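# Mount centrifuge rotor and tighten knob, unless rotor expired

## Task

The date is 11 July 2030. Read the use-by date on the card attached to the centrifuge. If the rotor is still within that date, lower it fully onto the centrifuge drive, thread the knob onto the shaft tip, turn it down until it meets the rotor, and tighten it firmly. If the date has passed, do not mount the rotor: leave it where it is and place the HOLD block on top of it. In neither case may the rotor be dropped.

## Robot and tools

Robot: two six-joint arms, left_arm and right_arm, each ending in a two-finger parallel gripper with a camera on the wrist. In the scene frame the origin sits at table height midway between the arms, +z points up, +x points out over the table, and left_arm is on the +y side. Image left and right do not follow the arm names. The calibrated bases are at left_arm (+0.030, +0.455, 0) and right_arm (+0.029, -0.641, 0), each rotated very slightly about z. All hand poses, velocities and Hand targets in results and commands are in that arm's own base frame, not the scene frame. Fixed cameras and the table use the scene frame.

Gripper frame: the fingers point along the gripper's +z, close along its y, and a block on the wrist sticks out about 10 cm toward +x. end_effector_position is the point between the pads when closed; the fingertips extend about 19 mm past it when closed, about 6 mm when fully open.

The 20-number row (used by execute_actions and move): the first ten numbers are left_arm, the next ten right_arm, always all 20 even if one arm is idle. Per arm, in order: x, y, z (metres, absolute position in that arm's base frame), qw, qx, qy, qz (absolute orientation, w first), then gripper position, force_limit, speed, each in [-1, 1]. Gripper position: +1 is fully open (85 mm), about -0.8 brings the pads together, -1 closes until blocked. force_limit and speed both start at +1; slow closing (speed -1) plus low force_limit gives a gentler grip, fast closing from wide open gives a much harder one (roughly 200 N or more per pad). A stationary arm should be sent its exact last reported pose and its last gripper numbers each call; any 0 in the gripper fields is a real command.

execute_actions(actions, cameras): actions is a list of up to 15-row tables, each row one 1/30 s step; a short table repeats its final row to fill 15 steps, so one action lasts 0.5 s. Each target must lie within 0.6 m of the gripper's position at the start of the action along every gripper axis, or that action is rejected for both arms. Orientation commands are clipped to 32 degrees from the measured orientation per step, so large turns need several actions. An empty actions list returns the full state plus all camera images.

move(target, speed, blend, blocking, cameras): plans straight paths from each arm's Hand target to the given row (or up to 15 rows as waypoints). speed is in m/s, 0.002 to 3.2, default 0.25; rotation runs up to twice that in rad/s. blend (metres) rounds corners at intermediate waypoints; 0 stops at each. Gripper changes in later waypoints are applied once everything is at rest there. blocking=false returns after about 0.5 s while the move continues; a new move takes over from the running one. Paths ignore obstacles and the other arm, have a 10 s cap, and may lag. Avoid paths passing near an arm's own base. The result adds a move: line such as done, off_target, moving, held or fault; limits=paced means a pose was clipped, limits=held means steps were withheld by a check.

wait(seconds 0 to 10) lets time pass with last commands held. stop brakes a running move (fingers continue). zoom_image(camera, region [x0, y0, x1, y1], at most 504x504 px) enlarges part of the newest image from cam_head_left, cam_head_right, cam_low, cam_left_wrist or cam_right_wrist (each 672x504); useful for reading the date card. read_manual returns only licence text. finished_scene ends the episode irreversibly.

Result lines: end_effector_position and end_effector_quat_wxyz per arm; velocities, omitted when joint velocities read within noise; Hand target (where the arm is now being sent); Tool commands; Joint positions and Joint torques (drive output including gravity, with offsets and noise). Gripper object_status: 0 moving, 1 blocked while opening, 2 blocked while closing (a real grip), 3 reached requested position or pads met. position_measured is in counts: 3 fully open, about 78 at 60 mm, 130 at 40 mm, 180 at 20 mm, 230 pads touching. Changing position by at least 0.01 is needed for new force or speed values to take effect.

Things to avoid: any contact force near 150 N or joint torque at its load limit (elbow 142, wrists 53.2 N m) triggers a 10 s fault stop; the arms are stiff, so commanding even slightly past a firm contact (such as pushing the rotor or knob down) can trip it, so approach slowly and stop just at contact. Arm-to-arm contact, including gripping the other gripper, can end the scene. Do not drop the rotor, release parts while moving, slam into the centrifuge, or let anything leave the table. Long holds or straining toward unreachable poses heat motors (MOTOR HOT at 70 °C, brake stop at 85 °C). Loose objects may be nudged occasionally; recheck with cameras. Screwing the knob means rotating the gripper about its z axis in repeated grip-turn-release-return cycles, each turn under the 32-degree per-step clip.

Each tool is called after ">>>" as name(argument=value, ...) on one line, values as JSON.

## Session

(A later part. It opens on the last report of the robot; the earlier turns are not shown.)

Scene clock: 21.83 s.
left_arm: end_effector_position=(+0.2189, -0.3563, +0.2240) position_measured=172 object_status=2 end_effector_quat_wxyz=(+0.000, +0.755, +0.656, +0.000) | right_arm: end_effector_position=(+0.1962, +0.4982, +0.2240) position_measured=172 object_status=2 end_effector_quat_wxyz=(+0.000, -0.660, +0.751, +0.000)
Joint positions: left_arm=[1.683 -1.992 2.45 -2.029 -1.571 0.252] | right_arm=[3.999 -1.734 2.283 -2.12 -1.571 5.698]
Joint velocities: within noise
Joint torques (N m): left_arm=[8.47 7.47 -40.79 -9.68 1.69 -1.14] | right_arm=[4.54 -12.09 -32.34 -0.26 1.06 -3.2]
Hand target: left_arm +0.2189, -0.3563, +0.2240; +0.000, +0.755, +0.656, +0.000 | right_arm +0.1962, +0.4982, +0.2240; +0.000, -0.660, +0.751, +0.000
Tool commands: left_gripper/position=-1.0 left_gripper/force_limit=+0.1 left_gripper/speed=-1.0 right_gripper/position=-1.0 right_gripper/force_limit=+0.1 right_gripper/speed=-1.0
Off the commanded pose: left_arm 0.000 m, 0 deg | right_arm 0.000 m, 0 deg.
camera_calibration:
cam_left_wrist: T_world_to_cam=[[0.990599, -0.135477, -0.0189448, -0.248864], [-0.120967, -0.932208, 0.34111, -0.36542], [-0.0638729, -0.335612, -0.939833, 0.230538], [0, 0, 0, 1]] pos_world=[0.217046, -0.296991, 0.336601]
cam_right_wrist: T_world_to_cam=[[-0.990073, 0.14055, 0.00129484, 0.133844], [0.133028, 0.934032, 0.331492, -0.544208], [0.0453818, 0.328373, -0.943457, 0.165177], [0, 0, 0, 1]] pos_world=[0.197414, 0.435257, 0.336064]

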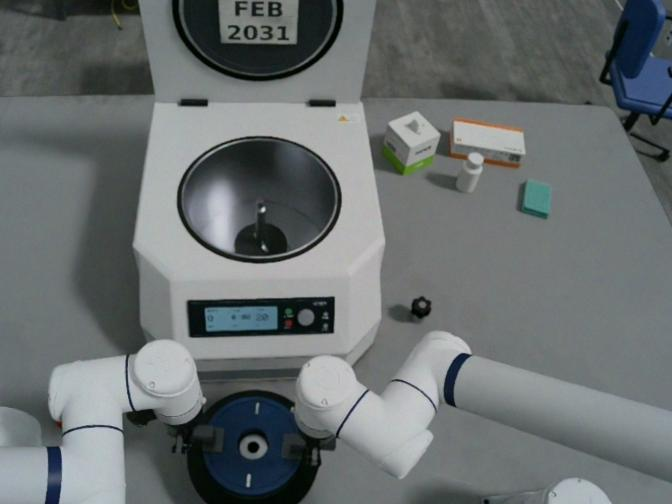

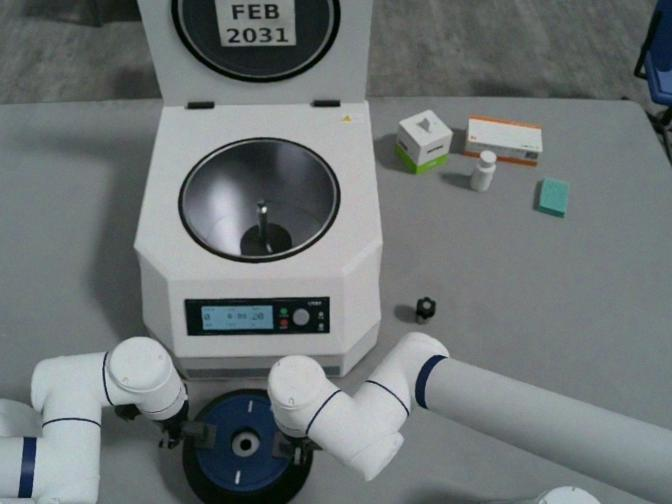

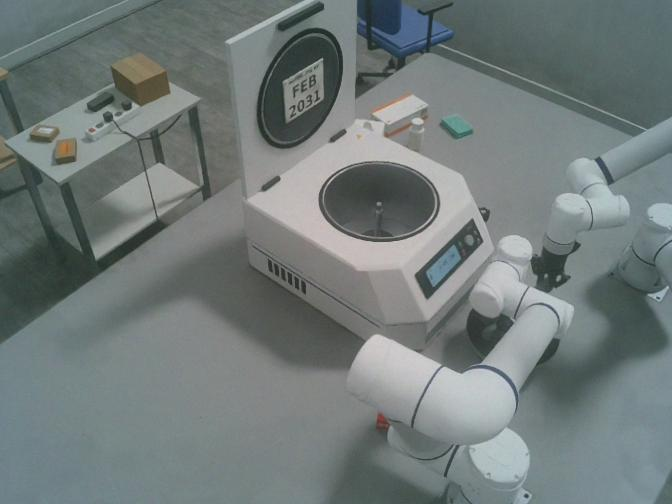

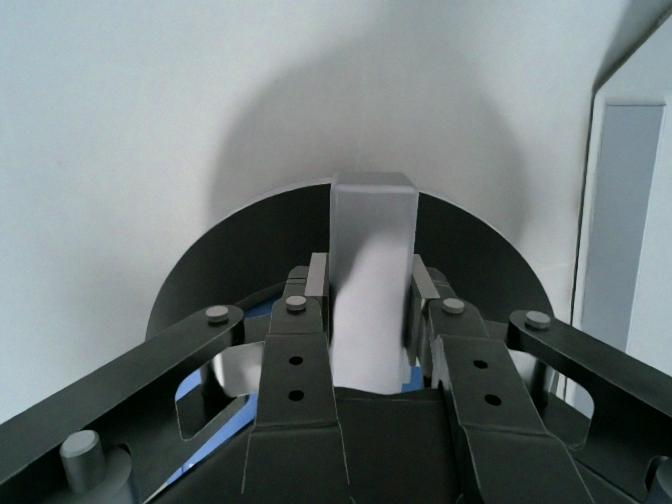

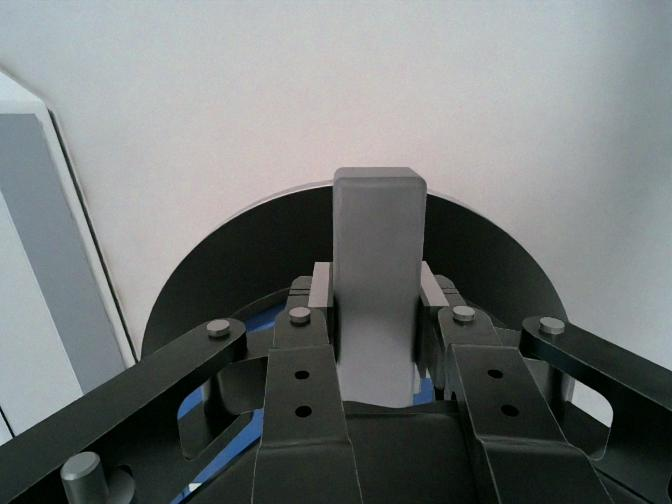

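>>> move(target=[[0.2189,-0.3563,0.224,0,0.7547,0.6561,0,-1,0.1,-1,0.1962,0.4982,0.224,0,0.6603,-0.7510,0,0.6,0.1,1],[0.2189,-0.3563,0.224,0,0.7547,0.6561,0,-1,0.1,-1,0.1962,0.4982,0.38,0,0.6603,-0.7510,0,0.6,0.1,1],[0.2189,-0.3563,0.224,0,0.7547,0.6561,0,-1,0.1,-1,0.764,0.58,0.62,0,0.705,-0.709,0,0.6,0.1,1]], speed=0.5, blend=[0,0.03,0], cameras=["all"])

>>> zoom_image(camera="cam_right_wrist", region=[270, 200, 420, 350])

>>> zoom_image(camera="cam_right_wrist", region=[120, 60, 600, 504])

Scene clock: 26.10 s.
left_arm: end_effector_position=(+0.2189, -0.3563, +0.2240) position_measured=172 object_status=2 end_effector_quat_wxyz=(+0.000, +0.755, +0.656, +0.000) | right_arm: end_effector_position=(+0.7640, +0.5800, +0.6200) position_measured=53 object_status=3 end_effector_quat_wxyz=(+0.000, +0.705, -0.709, +0.000)
Joint positions: left_arm=[1.683 -1.992 2.45 -2.029 -1.571 0.252] | right_arm=[3.605 -1.107 0.833 -1.297 -1.571 5.181]
Joint torques (N m): left_arm=[-10.21 7.56 -40.42 -9.57 2.1 -2.12] | right_arm=[-16.33 -52.51 -51.83 -0.9 -2.56 -3.48]
Hand target: left_arm +0.2189, -0.3563, +0.2240; +0.000, +0.755, +0.656, +0.000 | right_arm +0.7640, +0.5800, +0.6200; +0.000, +0.705, -0.709, +0.000
Off the commanded pose: left_arm 0.000 m, 0 deg | right_arm 0.000 m, 0 deg.
move: done
camera_calibration:
cam_left_wrist: T_world_to_cam=[[0.990606, -0.135443, -0.018852, -0.248887], [-0.120967, -0.932212, 0.341099, -0.365417], [-0.0637733, -0.335614, -0.939839, 0.230518], [0, 0, 0, 1]] pos_world=[0.217046, -0.296991, 0.336601]
cam_right_wrist: T_world_to_cam=[[-0.999833, 0.0182591, 0.00122568, 0.762386], [0.0176326, 0.943267, 0.331568, -0.744632], [0.00489799, 0.331534, -0.943431, 0.51525], [0, 0, 0, 1]] pos_world=[0.772865, 0.517644, 0.732064]

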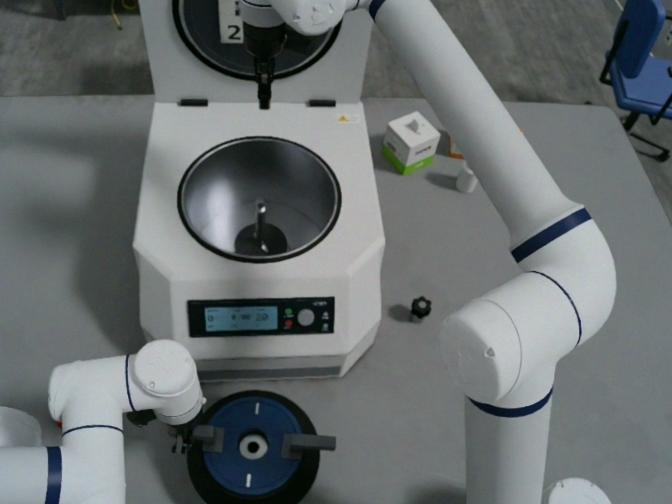

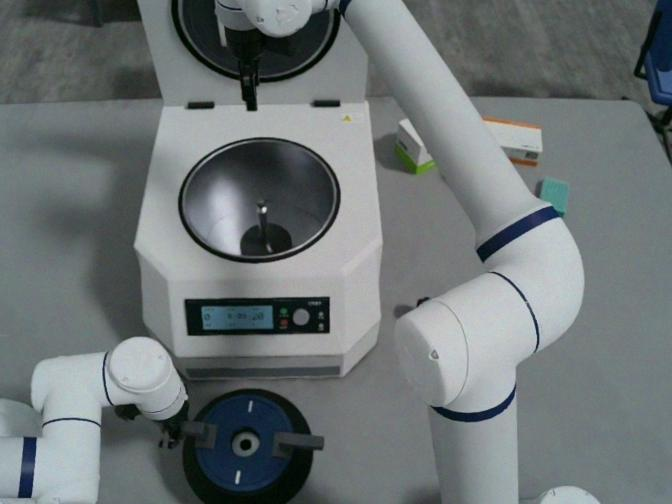

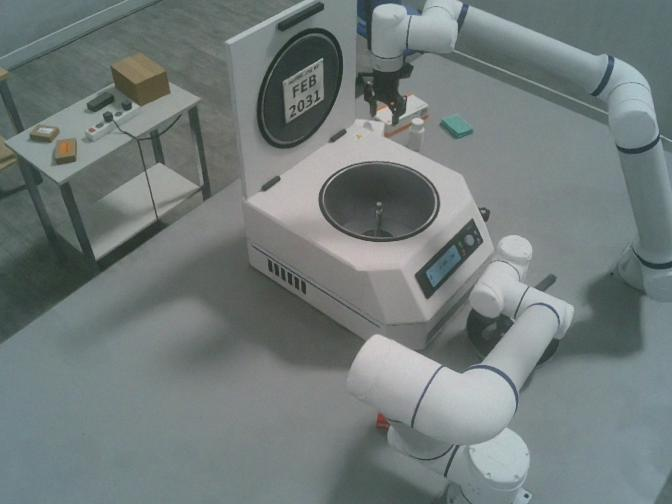

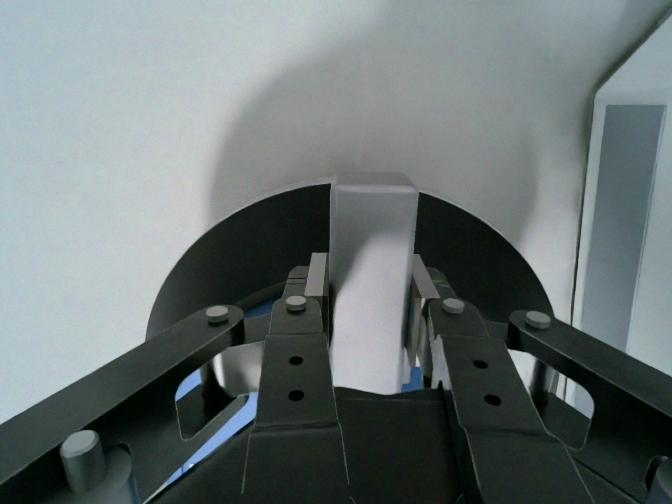

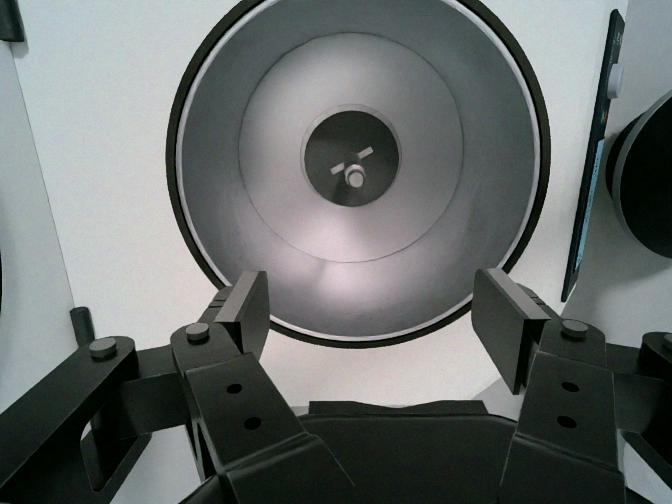

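Scaled by 3.360.

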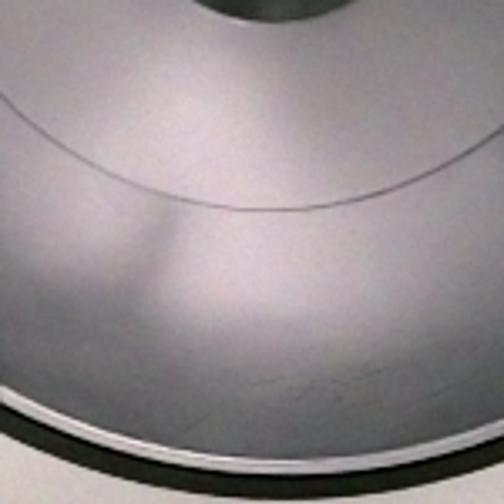

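Scaled by 1.050.

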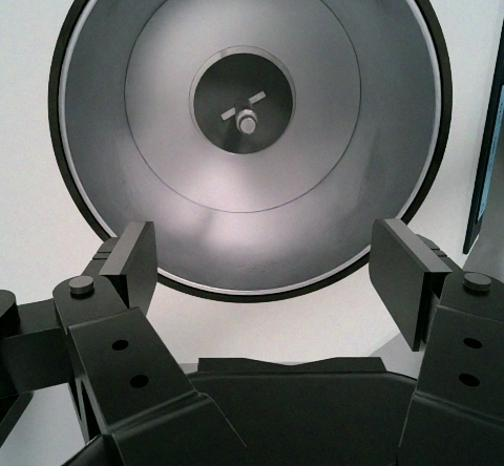

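>>> zoom_image(camera="cam_right_wrist", region=[290, 95, 410, 215])

Scaled by 4.200.

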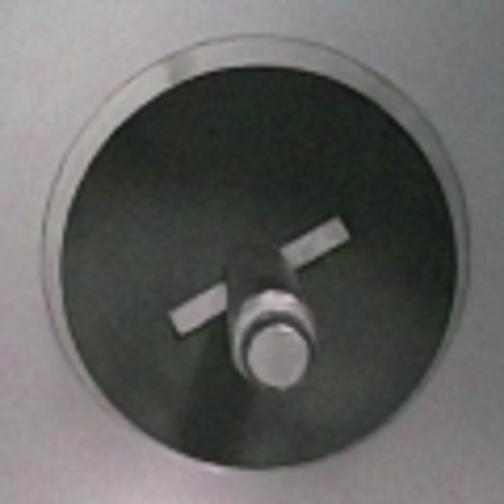

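>>> move(target=[[0.2189,-0.3563,0.224,0,0.7547,0.6561,0,-1,0.1,-1,0.1962,0.4982,0.38,0,0.6603,-0.7510,0,0.6,0.1,1],[0.2189,-0.3563,0.224,0,0.7547,0.6561,0,-1,0.1,-1,0.1962,0.4982,0.224,0,0.6603,-0.7510,0,0.6,0.1,1],[0.2189,-0.3563,0.224,0,0.7547,0.6561,0,-1,0.1,-1,0.1962,0.4982,0.224,0,0.6603,-0.7510,0,-1,0.1,-1]], speed=[0.5,0.2,0.2], blend=[0.03,0,0])

>>> wait(seconds=0.8, cameras=["cam_right_wrist"])

Scene clock: 33.83 s.
left_arm: end_effector_position=(+0.2189, -0.3563, +0.2240) position_measured=172 object_status=2 end_effector_quat_wxyz=(+0.000, +0.755, +0.656, +0.000) | right_arm: end_effector_position=(+0.1962, +0.4982, +0.2240) position_measured=172 object_status=0 end_effector_quat_wxyz=(+0.000, -0.660, +0.751, +0.000)
Joint positions: left_arm=[1.683 -1.992 2.45 -2.029 -1.571 0.252] | right_arm=[3.999 -1.734 2.283 -2.12 -1.571 5.699]
Joint torques (N m): left_arm=[-11.08 9.09 -41.01 -9.48 1.93 -2.15] | right_arm=[12.64 -9.66 -32.01 -0.81 0.78 1.7]
Hand target: left_arm +0.2189, -0.3563, +0.2240; +0.000, +0.755, +0.656, +0.000 | right_arm +0.1962, +0.4982, +0.2240; +0.000, -0.660, +0.751, +0.000
Off the commanded pose: left_arm 0.000 m, 0 deg | right_arm 0.000 m, 0 deg.
move: done

Scene clock: 34.63 s.
left_arm: end_effector_position=(+0.2189, -0.3563, +0.2240) position_measured=172 object_status=2 end_effector_quat_wxyz=(+0.000, +0.755, +0.656, +0.000) | right_arm: end_effector_position=(+0.1962, +0.4982, +0.2240) position_measured=172 object_status=2 end_effector_quat_wxyz=(+0.000, -0.660, +0.751, +0.000)
Joint positions: left_arm=[1.683 -1.992 2.45 -2.029 -1.571 0.252] | right_arm=[3.999 -1.734 2.283 -2.12 -1.571 5.699]
Joint torques (N m): left_arm=[-11.13 8.41 -41.38 -9.37 2.06 -2.17] | right_arm=[14.59 -10.99 -32.59 -0.84 2.55 0.24]
Hand target: left_arm +0.2189, -0.3563, +0.2240; +0.000, +0.755, +0.656, +0.000 | right_arm +0.1962, +0.4982, +0.2240; +0.000, -0.660, +0.751, +0.000
Tool commands: left_gripper/position=-1.0 left_gripper/force_limit=+0.1 left_gripper/speed=-1.0 right_gripper/position=-1.0 right_gripper/force_limit=+0.1 right_gripper/speed=-1.0
Off the commanded pose: left_arm 0.000 m, 0 deg | right_arm 0.000 m, 0 deg.
wait: 0.80 s; at rest by 0.17 s
camera_calibration:
cam_right_wrist: T_world_to_cam=[[-0.990068, 0.140582, 0.00120128, 0.133861], [0.133027, 0.934028, 0.331504, -0.544211], [0.0454816, 0.328372, -0.943453, 0.165156], [0, 0, 0, 1]] pos_world=[0.197414, 0.435257, 0.336064]
Images, in order (width x height): cam_right_wrist 672x504.

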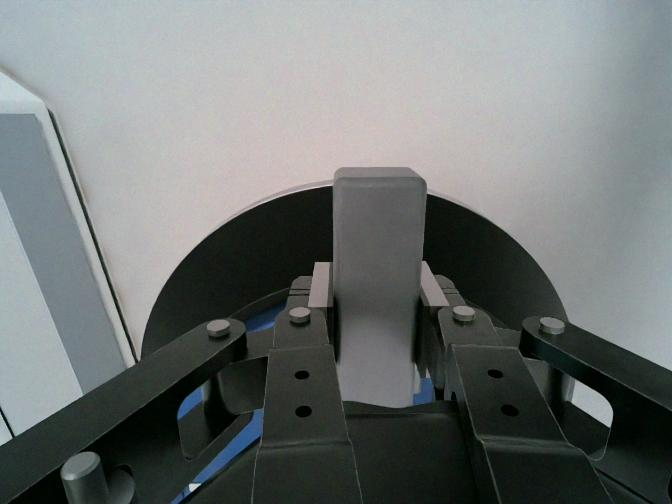

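Test lift.

>>> move(target=[0.2189,-0.3563,0.254,0,0.7547,0.6561,0,-1,0.1,-1,0.1962,0.4982,0.254,0,0.6603,-0.7510,0,-1,0.1,-1], speed=0.06, cameras=["all"])

Scene clock: 35.63 s.
left_arm: end_effector_position=(+0.2189, -0.3563, +0.2539) position_measured=172 object_status=2 end_effector_quat_wxyz=(+0.000, +0.755, +0.656, +0.000) | right_arm: end_effector_position=(+0.1962, +0.4982, +0.2539) position_measured=172 object_status=2 end_effector_quat_wxyz=(+0.000, -0.660, +0.751, +0.000)
Joint positions: left_arm=[1.683 -2.023 2.408 -1.956 -1.571 0.252] | right_arm=[3.999 -1.765 2.247 -2.053 -1.571 5.699]
Joint torques (N m): left_arm=[9.11 -61.34 -75.86 -1.65 2.22 2.12] | right_arm=[0.23 -42.59 -61.38 -0.26 -1.53 -0.83]
Hand target: left_arm +0.2189, -0.3563, +0.2540; +0.000, +0.755, +0.656, +0.000 | right_arm +0.1962, +0.4982, +0.2540; +0.000, -0.660, +0.751, +0.000
Off the commanded pose: left_arm 0.000 m, 0 deg | right_arm 0.000 m, 0 deg.
move: done
camera_calibration:
cam_left_wrist: T_world_to_cam=[[0.990618, -0.13535, -0.0188866, -0.248286], [-0.120869, -0.932225, 0.341097, -0.375641], [-0.0637742, -0.335614, -0.939838, 0.258619], [0, 0, 0, 1]] pos_world=[0.217046, -0.296991, 0.366501]
cam_right_wrist: T_world_to_cam=[[-0.990081, 0.140489, 0.00116891, 0.13388], [0.132929, 0.934043, 0.331503, -0.554109], [0.0454809, 0.328371, -0.943453, 0.193366], [0, 0, 0, 1]] pos_world=[0.197415, 0.435257, 0.365964]

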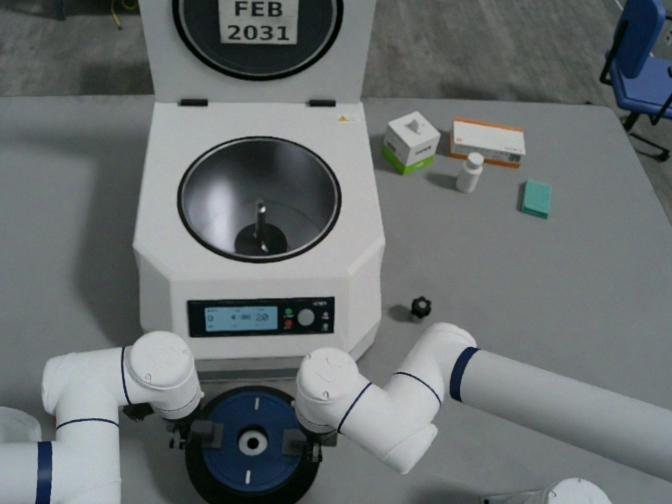

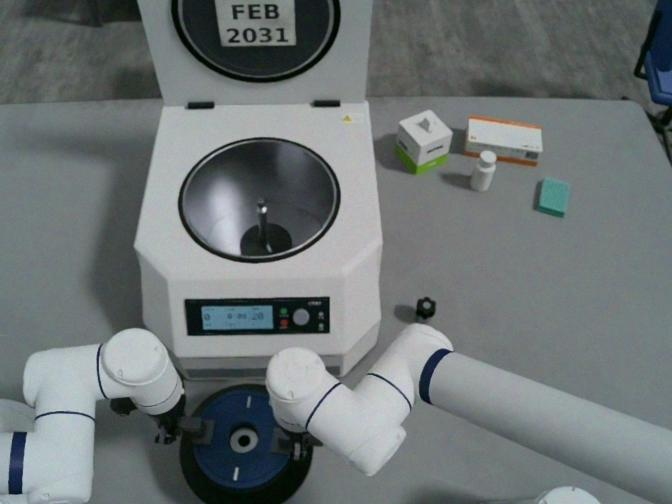

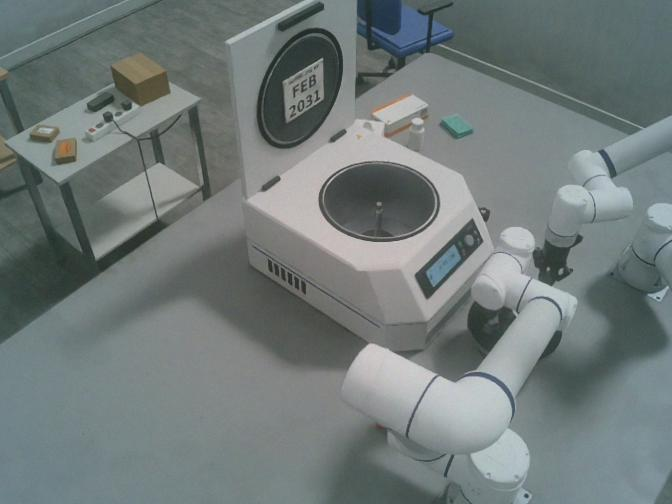

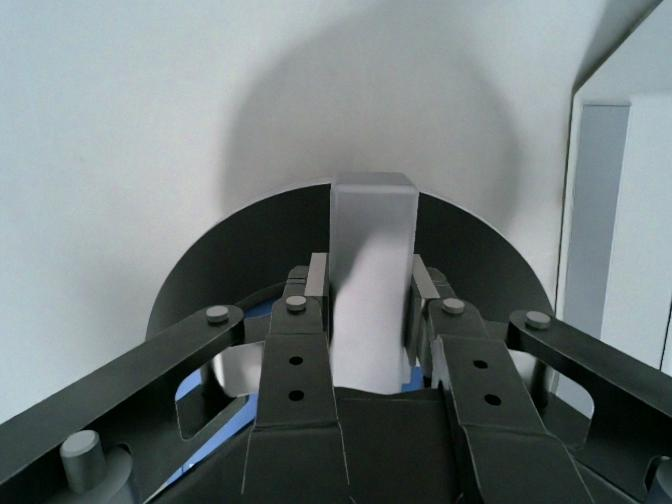

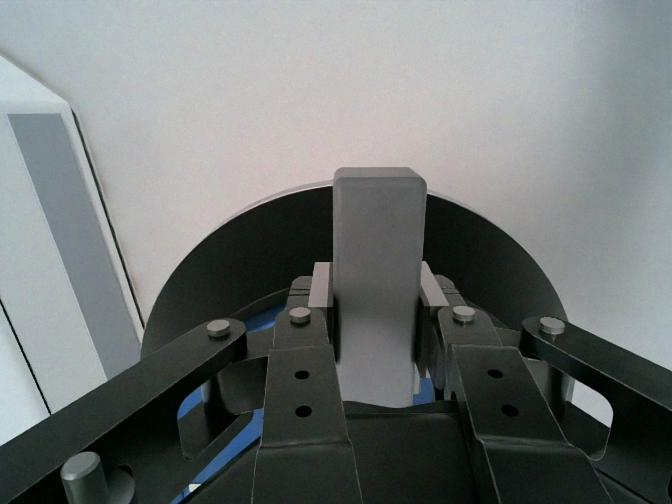

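>>> move(target=[[0.2189,-0.3563,0.255,0,0.7547,0.6561,0,-0.98,0.5,-1,0.1962,0.4982,0.255,0,0.6603,-0.7510,0,-0.98,0.5,-1],[0.2189,-0.3563,0.569,0,0.7547,0.6561,0,-0.98,0.5,-1,0.1962,0.4982,0.569,0,0.6603,-0.7510,0,-0.98,0.5,-1],[0.2969,-0.3605,0.569,0,0.7196,0.6944,0,-0.98,0.5,-1,0.2997,0.4929,0.569,0,0.6984,-0.7157,0,-0.98,0.5,-1],[0.3747,-0.3656,0.569,0,0.6825,0.7309,0,-0.98,0.5,-1,0.4032,0.4891,0.569,0,0.7347,-0.6784,0,-0.98,0.5,-1]], speed=0.14, blend=[0,0.03,0.02,0], cameras=["all"])

Scene clock: 41.23 s.
left_arm: end_effector_position=(+0.3746, -0.3656, +0.5690) position_measured=173 object_status=2 end_effector_quat_wxyz=(+0.000, +0.683, +0.731, +0.000) | right_arm: end_effector_position=(+0.4031, +0.4891, +0.5690) position_measured=172 object_status=2 end_effector_quat_wxyz=(+0.000, +0.735, -0.678, +0.000)
Joint positions: left_arm=[2.022 -1.889 1.767 -1.449 -1.571 0.383] | right_arm=[3.739 -1.699 1.623 -1.494 -1.571 5.23]
Joint torques (N m): left_arm=[-6.45 -15.03 -100.91 -31.17 -5.42 3.3] | right_arm=[16.71 -28.91 -79.94 -11.24 11.07 -3.9]
Hand target: left_arm +0.3747, -0.3656, +0.5690; +0.000, +0.682, +0.731, +0.000 | right_arm +0.4032, +0.4891, +0.5690; +0.000, +0.735, -0.678, +0.000
Off the commanded pose: left_arm 0.000 m, 0 deg | right_arm 0.000 m, 0 deg.
move: done
camera_calibration:
cam_left_wrist: T_world_to_cam=[[0.997226, 0.0719843, -0.0189215, -0.324487], [0.0741163, -0.937102, 0.341097, -0.547752], [0.00682225, -0.341554, -0.939838, 0.532968], [0, 0, 0, 1]] pos_world=[0.360548, -0.307904, 0.681601]
cam_right_wrist: T_world_to_cam=[[-0.997763, -0.0668381, 0.001274, 0.443997], [-0.0626377, 0.941377, 0.331491, -0.602316], [-0.0233555, 0.33067, -0.943458, 0.510852], [0, 0, 0, 1]] pos_world=[0.417207, 0.427759, 0.681064]

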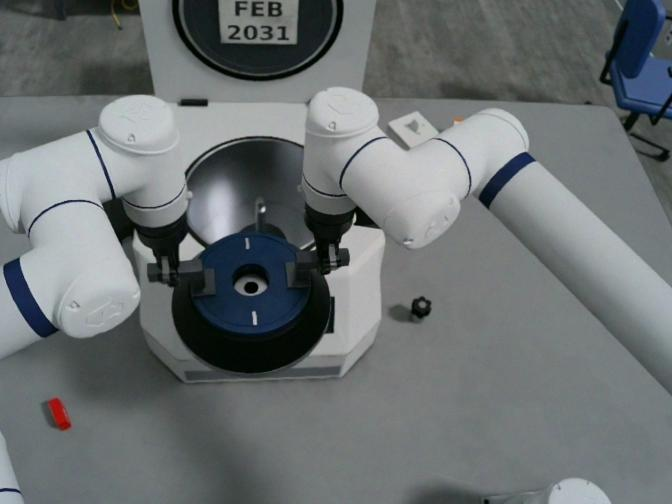

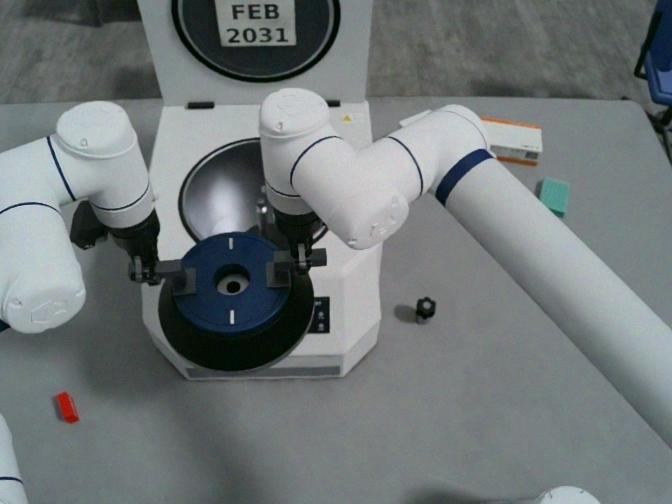

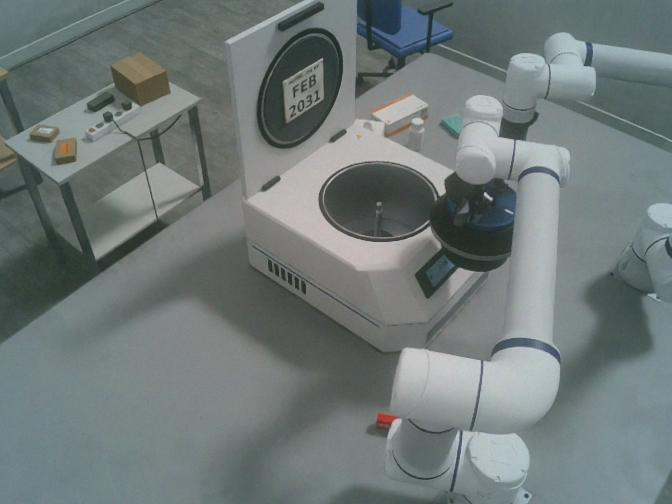

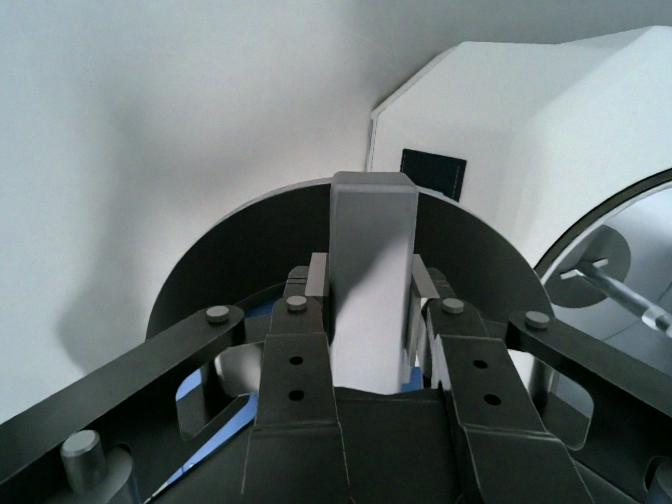

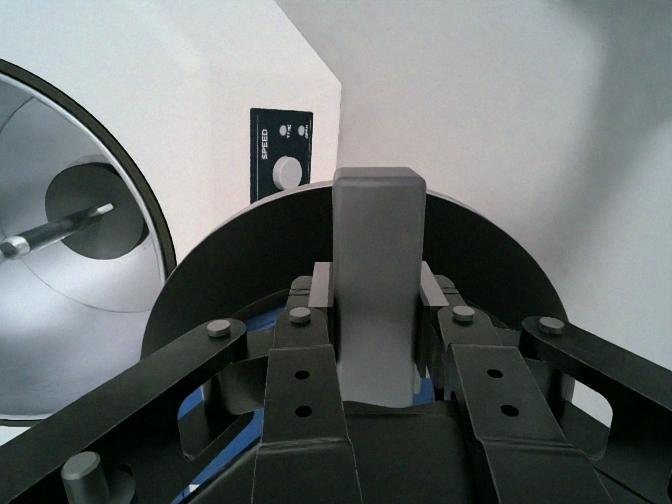

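>>> zoom_image(camera="cam_left_wrist", region=[530, 200, 672, 360])

>>> zoom_image(camera="cam_right_wrist", region=[0, 140, 180, 320])

>>> zoom_image(camera="cam_low", region=[420, 160, 530, 280])

Scaled by 3.150.

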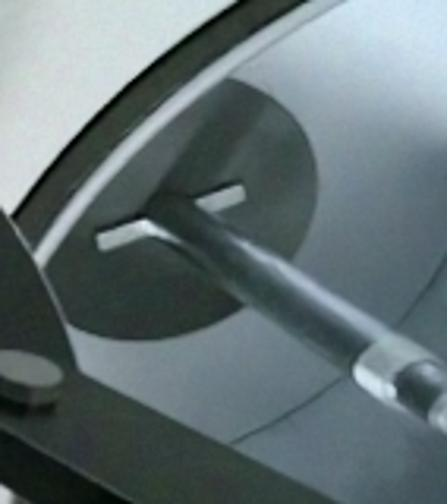

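Scaled by 2.800.

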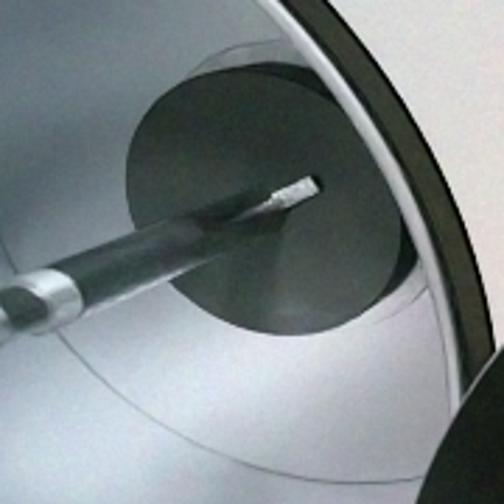

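Scaled by 4.200.

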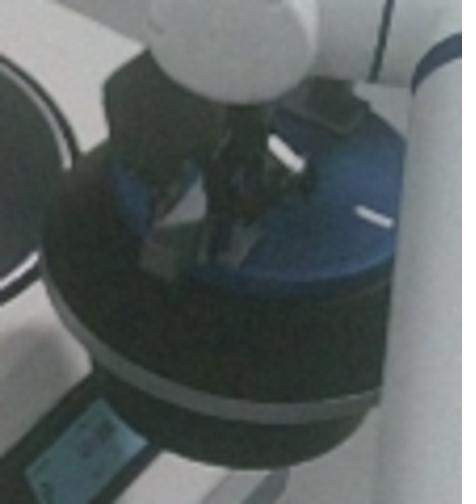

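>>> move(target=[[0.4526,-0.3723,0.569,0,0.6436,0.7654,0,-0.98,0.5,-1,0.5065,0.4865,0.569,0,0.7690,-0.6393,0,-0.98,0.5,-1],[0.5307,-0.3801,0.569,0,0.6029,0.7978,0,-0.98,0.5,-1,0.6097,0.4853,0.569,0,0.8011,-0.5985,0,-0.98,0.5,-1],[0.6092,-0.3893,0.569,0,0.5606,0.8281,0,-0.98,0.5,-1,0.7125,0.4851,0.569,0,0.8312,-0.5560,0,-0.98,0.5,-1],[0.6880,-0.3996,0.569,0,0.5168,0.8561,0,-0.98,0.5,-1,0.8147,0.4865,0.569,0,0.8590,-0.5120,0,-0.98,0.5,-1]], speed=0.14, blend=[0.02,0.02,0.02,0], cameras=["all"])

>>> zoom_image(camera="cam_head_left", region=[150, 80, 370, 280])

>>> zoom_image(camera="cam_head_right", region=[150, 80, 370, 280])

>>> zoom_image(camera="cam_low", region=[280, 80, 500, 280])

Scene clock: 45.40 s.
left_arm: end_effector_position=(+0.6879, -0.3996, +0.5690) position_measured=173 object_status=2 end_effector_quat_wxyz=(+0.000, +0.517, +0.856, +0.000) | right_arm: end_effector_position=(+0.8146, +0.4865, +0.5690) position_measured=172 object_status=2 end_effector_quat_wxyz=(+0.000, +0.859, -0.512, +0.000)
Joint positions: left_arm=[2.39 -1.427 1.348 -1.492 -1.571 0.335] | right_arm=[3.492 -1.151 0.989 -1.409 -1.571 4.567]
Joint torques (N m): left_arm=[-0.83 -108.88 -98.54 -17.32 -3.51 -2] | right_arm=[27.41 -78.22 -74.14 -2.73 4.07 -3.34]
Hand target: left_arm +0.6880, -0.3996, +0.5690; +0.000, +0.517, +0.856, +0.000 | right_arm +0.8147, +0.4865, +0.5690; +0.000, +0.859, -0.512, +0.000
Off the commanded pose: left_arm 0.000 m, 0 deg | right_arm 0.000 m, 0 deg.
move: done
camera_calibration:
cam_left_wrist: T_world_to_cam=[[0.883006, 0.468981, -0.0189034, -0.397347], [0.446626, -0.82717, 0.341051, -0.815166], [0.14431, -0.309592, -0.939855, 0.437407], [0, 0, 0, 1]] pos_world=[0.651812, -0.352514, 0.681601]
cam_right_wrist: T_world_to_cam=[[-0.885564, -0.464516, 0.0011757, 0.956579], [-0.437893, 0.835649, 0.331572, -0.217041], [-0.155003, 0.293114, -0.943429, 0.646815], [0, 0, 0, 1]] pos_world=[0.85233, 0.436126, 0.681064]

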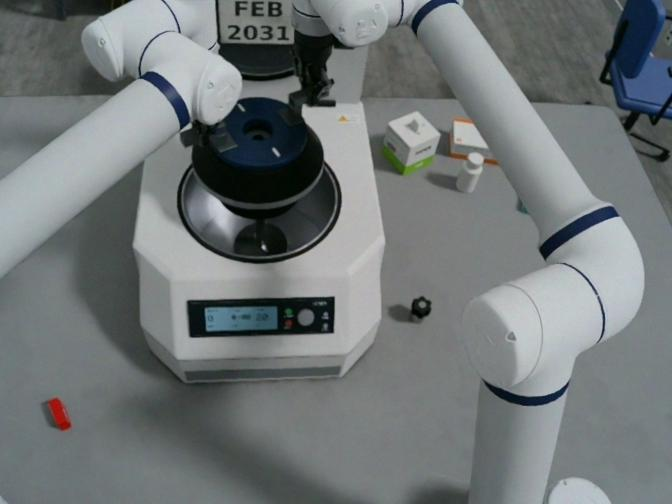

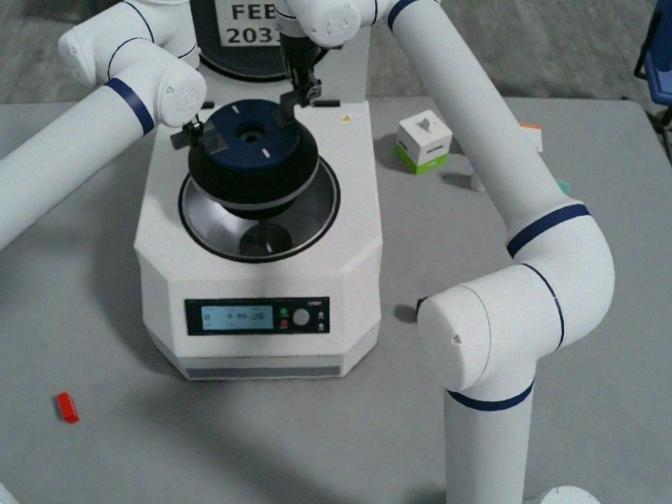

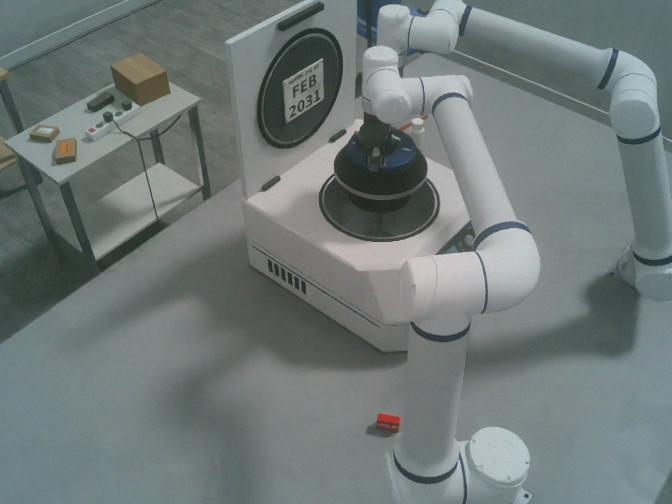

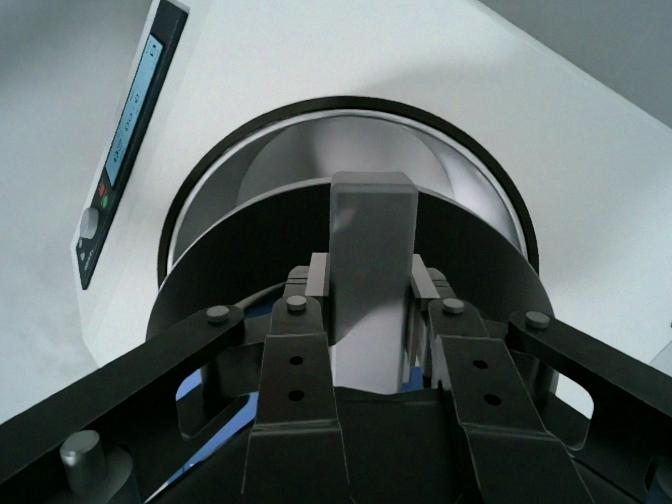

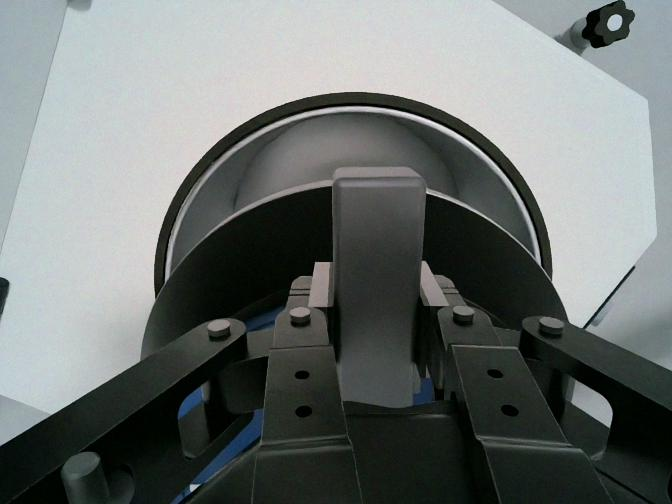

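Scaled by 2.291.

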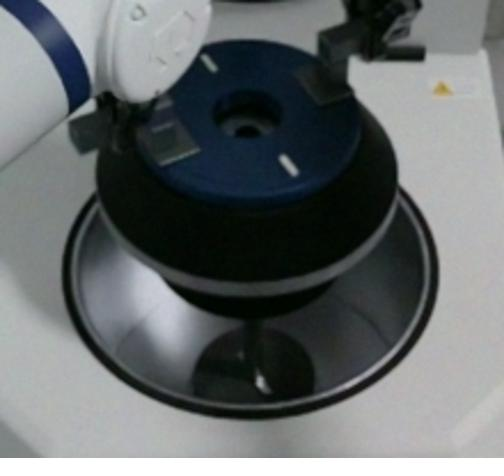

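Scaled by 2.291.

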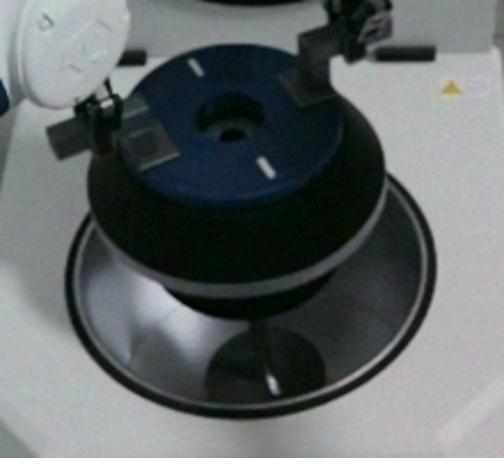

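Scaled by 2.291.

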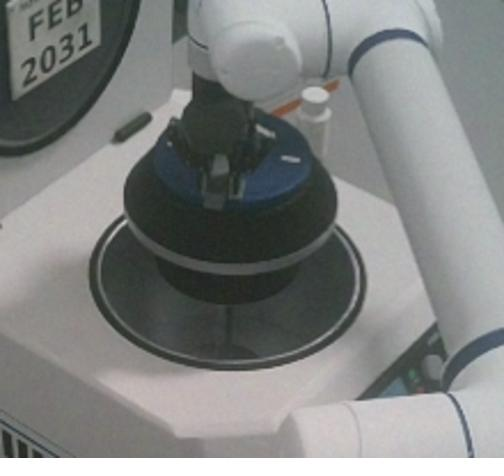

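>>> zoom_image(camera="cam_head_left", region=[210, 90, 310, 190])

>>> zoom_image(camera="cam_head_right", region=[200, 90, 300, 190])

Scaled by 5.040.

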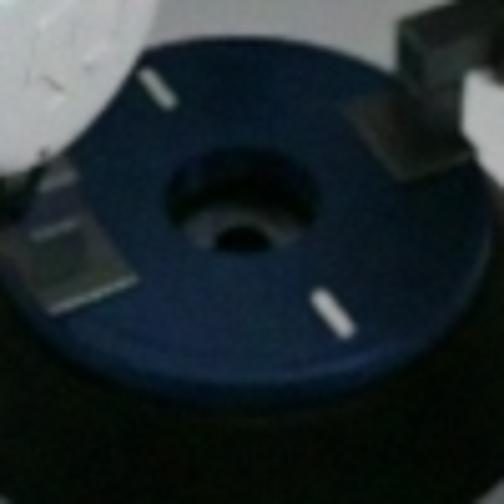

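Scaled by 5.040.

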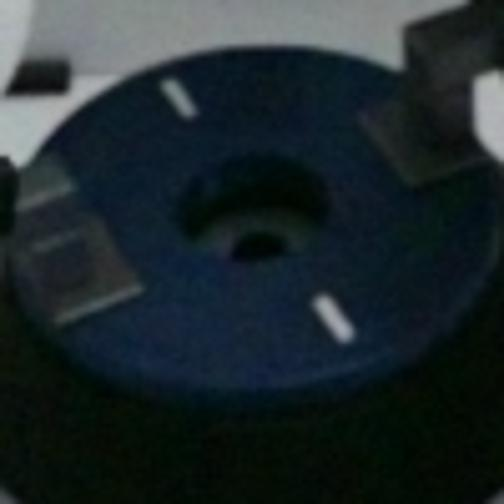

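>>> move(target=[[0.6894,-0.4022,0.54,0,0.5168,0.8561,0,-0.98,0.5,-1,0.8161,0.4839,0.54,0,0.8590,-0.5120,0,-0.98,0.5,-1],[0.6894,-0.4022,0.50,0,0.5168,0.8561,0,-0.98,0.5,-1,0.8161,0.4839,0.50,0,0.8590,-0.5120,0,-0.98,0.5,-1]], speed=[0.08,0.03], cameras=["cam_head_left","cam_head_right","cam_low"])

>>> zoom_image(camera="cam_head_left", region=[170, 100, 350, 280])

>>> zoom_image(camera="cam_low", region=[300, 120, 460, 260])

Scene clock: 49.47 s.
left_arm: end_effector_position=(+0.6894, -0.4022, +0.5002) position_measured=173 object_status=2 end_effector_quat_wxyz=(+0.000, +0.517, +0.856, +0.000) | right_arm: end_effector_position=(+0.8161, +0.4839, +0.5002) position_measured=172 object_status=2 end_effector_quat_wxyz=(+0.000, +0.859, -0.512, +0.000)
Joint positions: left_arm=[2.389 -1.425 1.466 -1.612 -1.571 0.334] | right_arm=[3.489 -1.164 1.129 -1.536 -1.571 4.564]
Joint torques (N m): left_arm=[-22.55 -117.06 -80.71 -23.64 -0.13 -2.29] | right_arm=[32.04 -98.29 -59.95 -5.27 7.29 -3.98]
Hand target: left_arm +0.6894, -0.4022, +0.5000; +0.000, +0.517, +0.856, +0.000 | right_arm +0.8161, +0.4839, +0.5000; +0.000, +0.859, -0.512, +0.000
Off the commanded pose: left_arm 0.000 m, 0 deg | right_arm 0.000 m, 0 deg.
move: done
Images, in order (width x height): cam_head_left 672x504, cam_head_right 672x504, cam_low 672x504.

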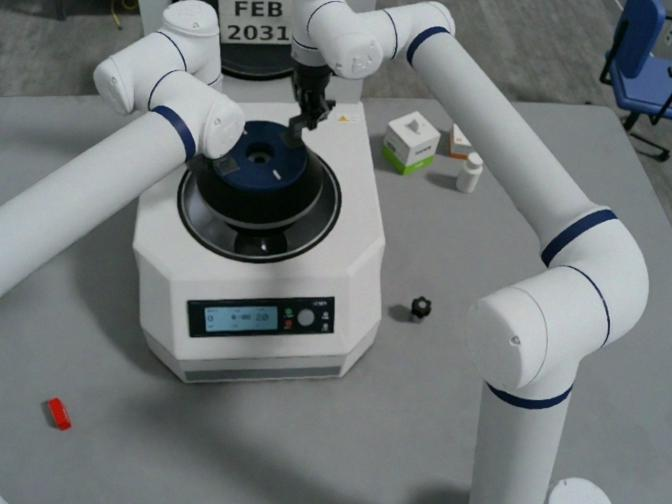

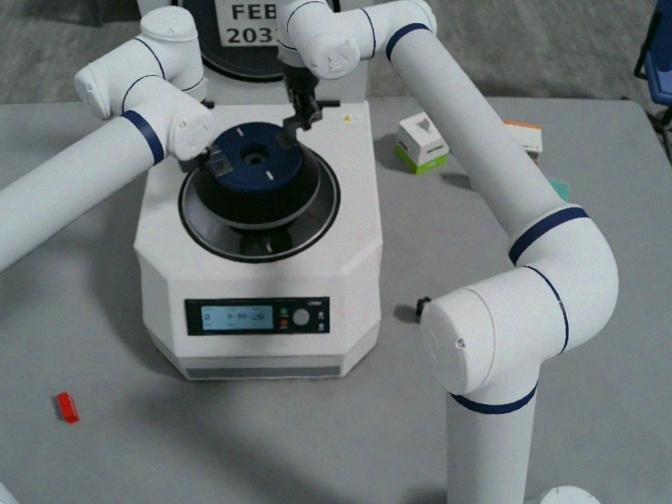

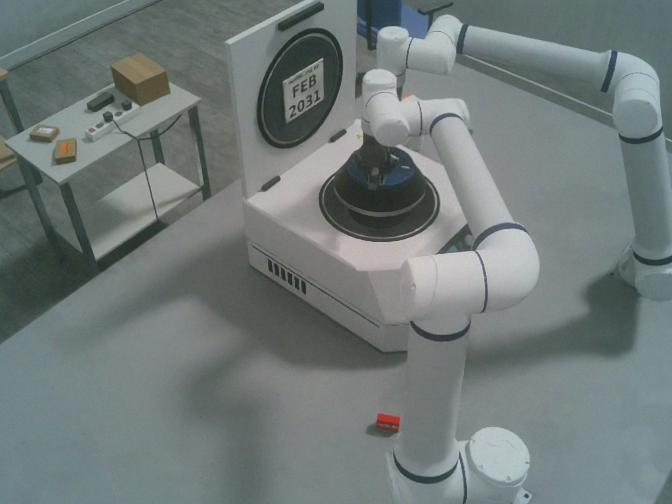

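Scaled by 2.800.

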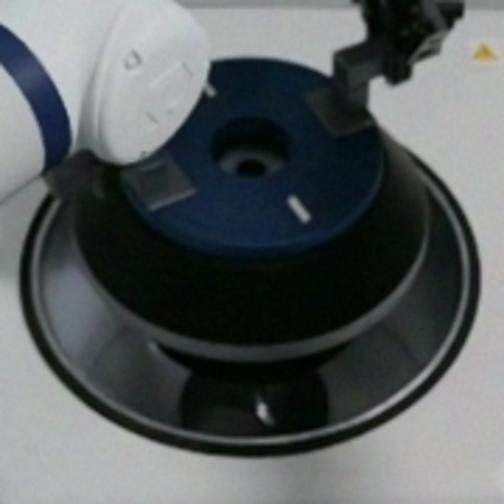

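Scaled by 3.150.

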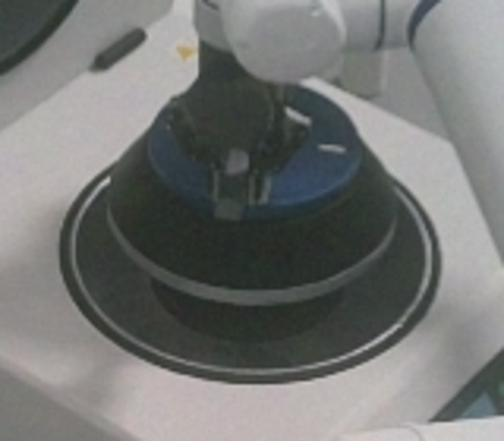

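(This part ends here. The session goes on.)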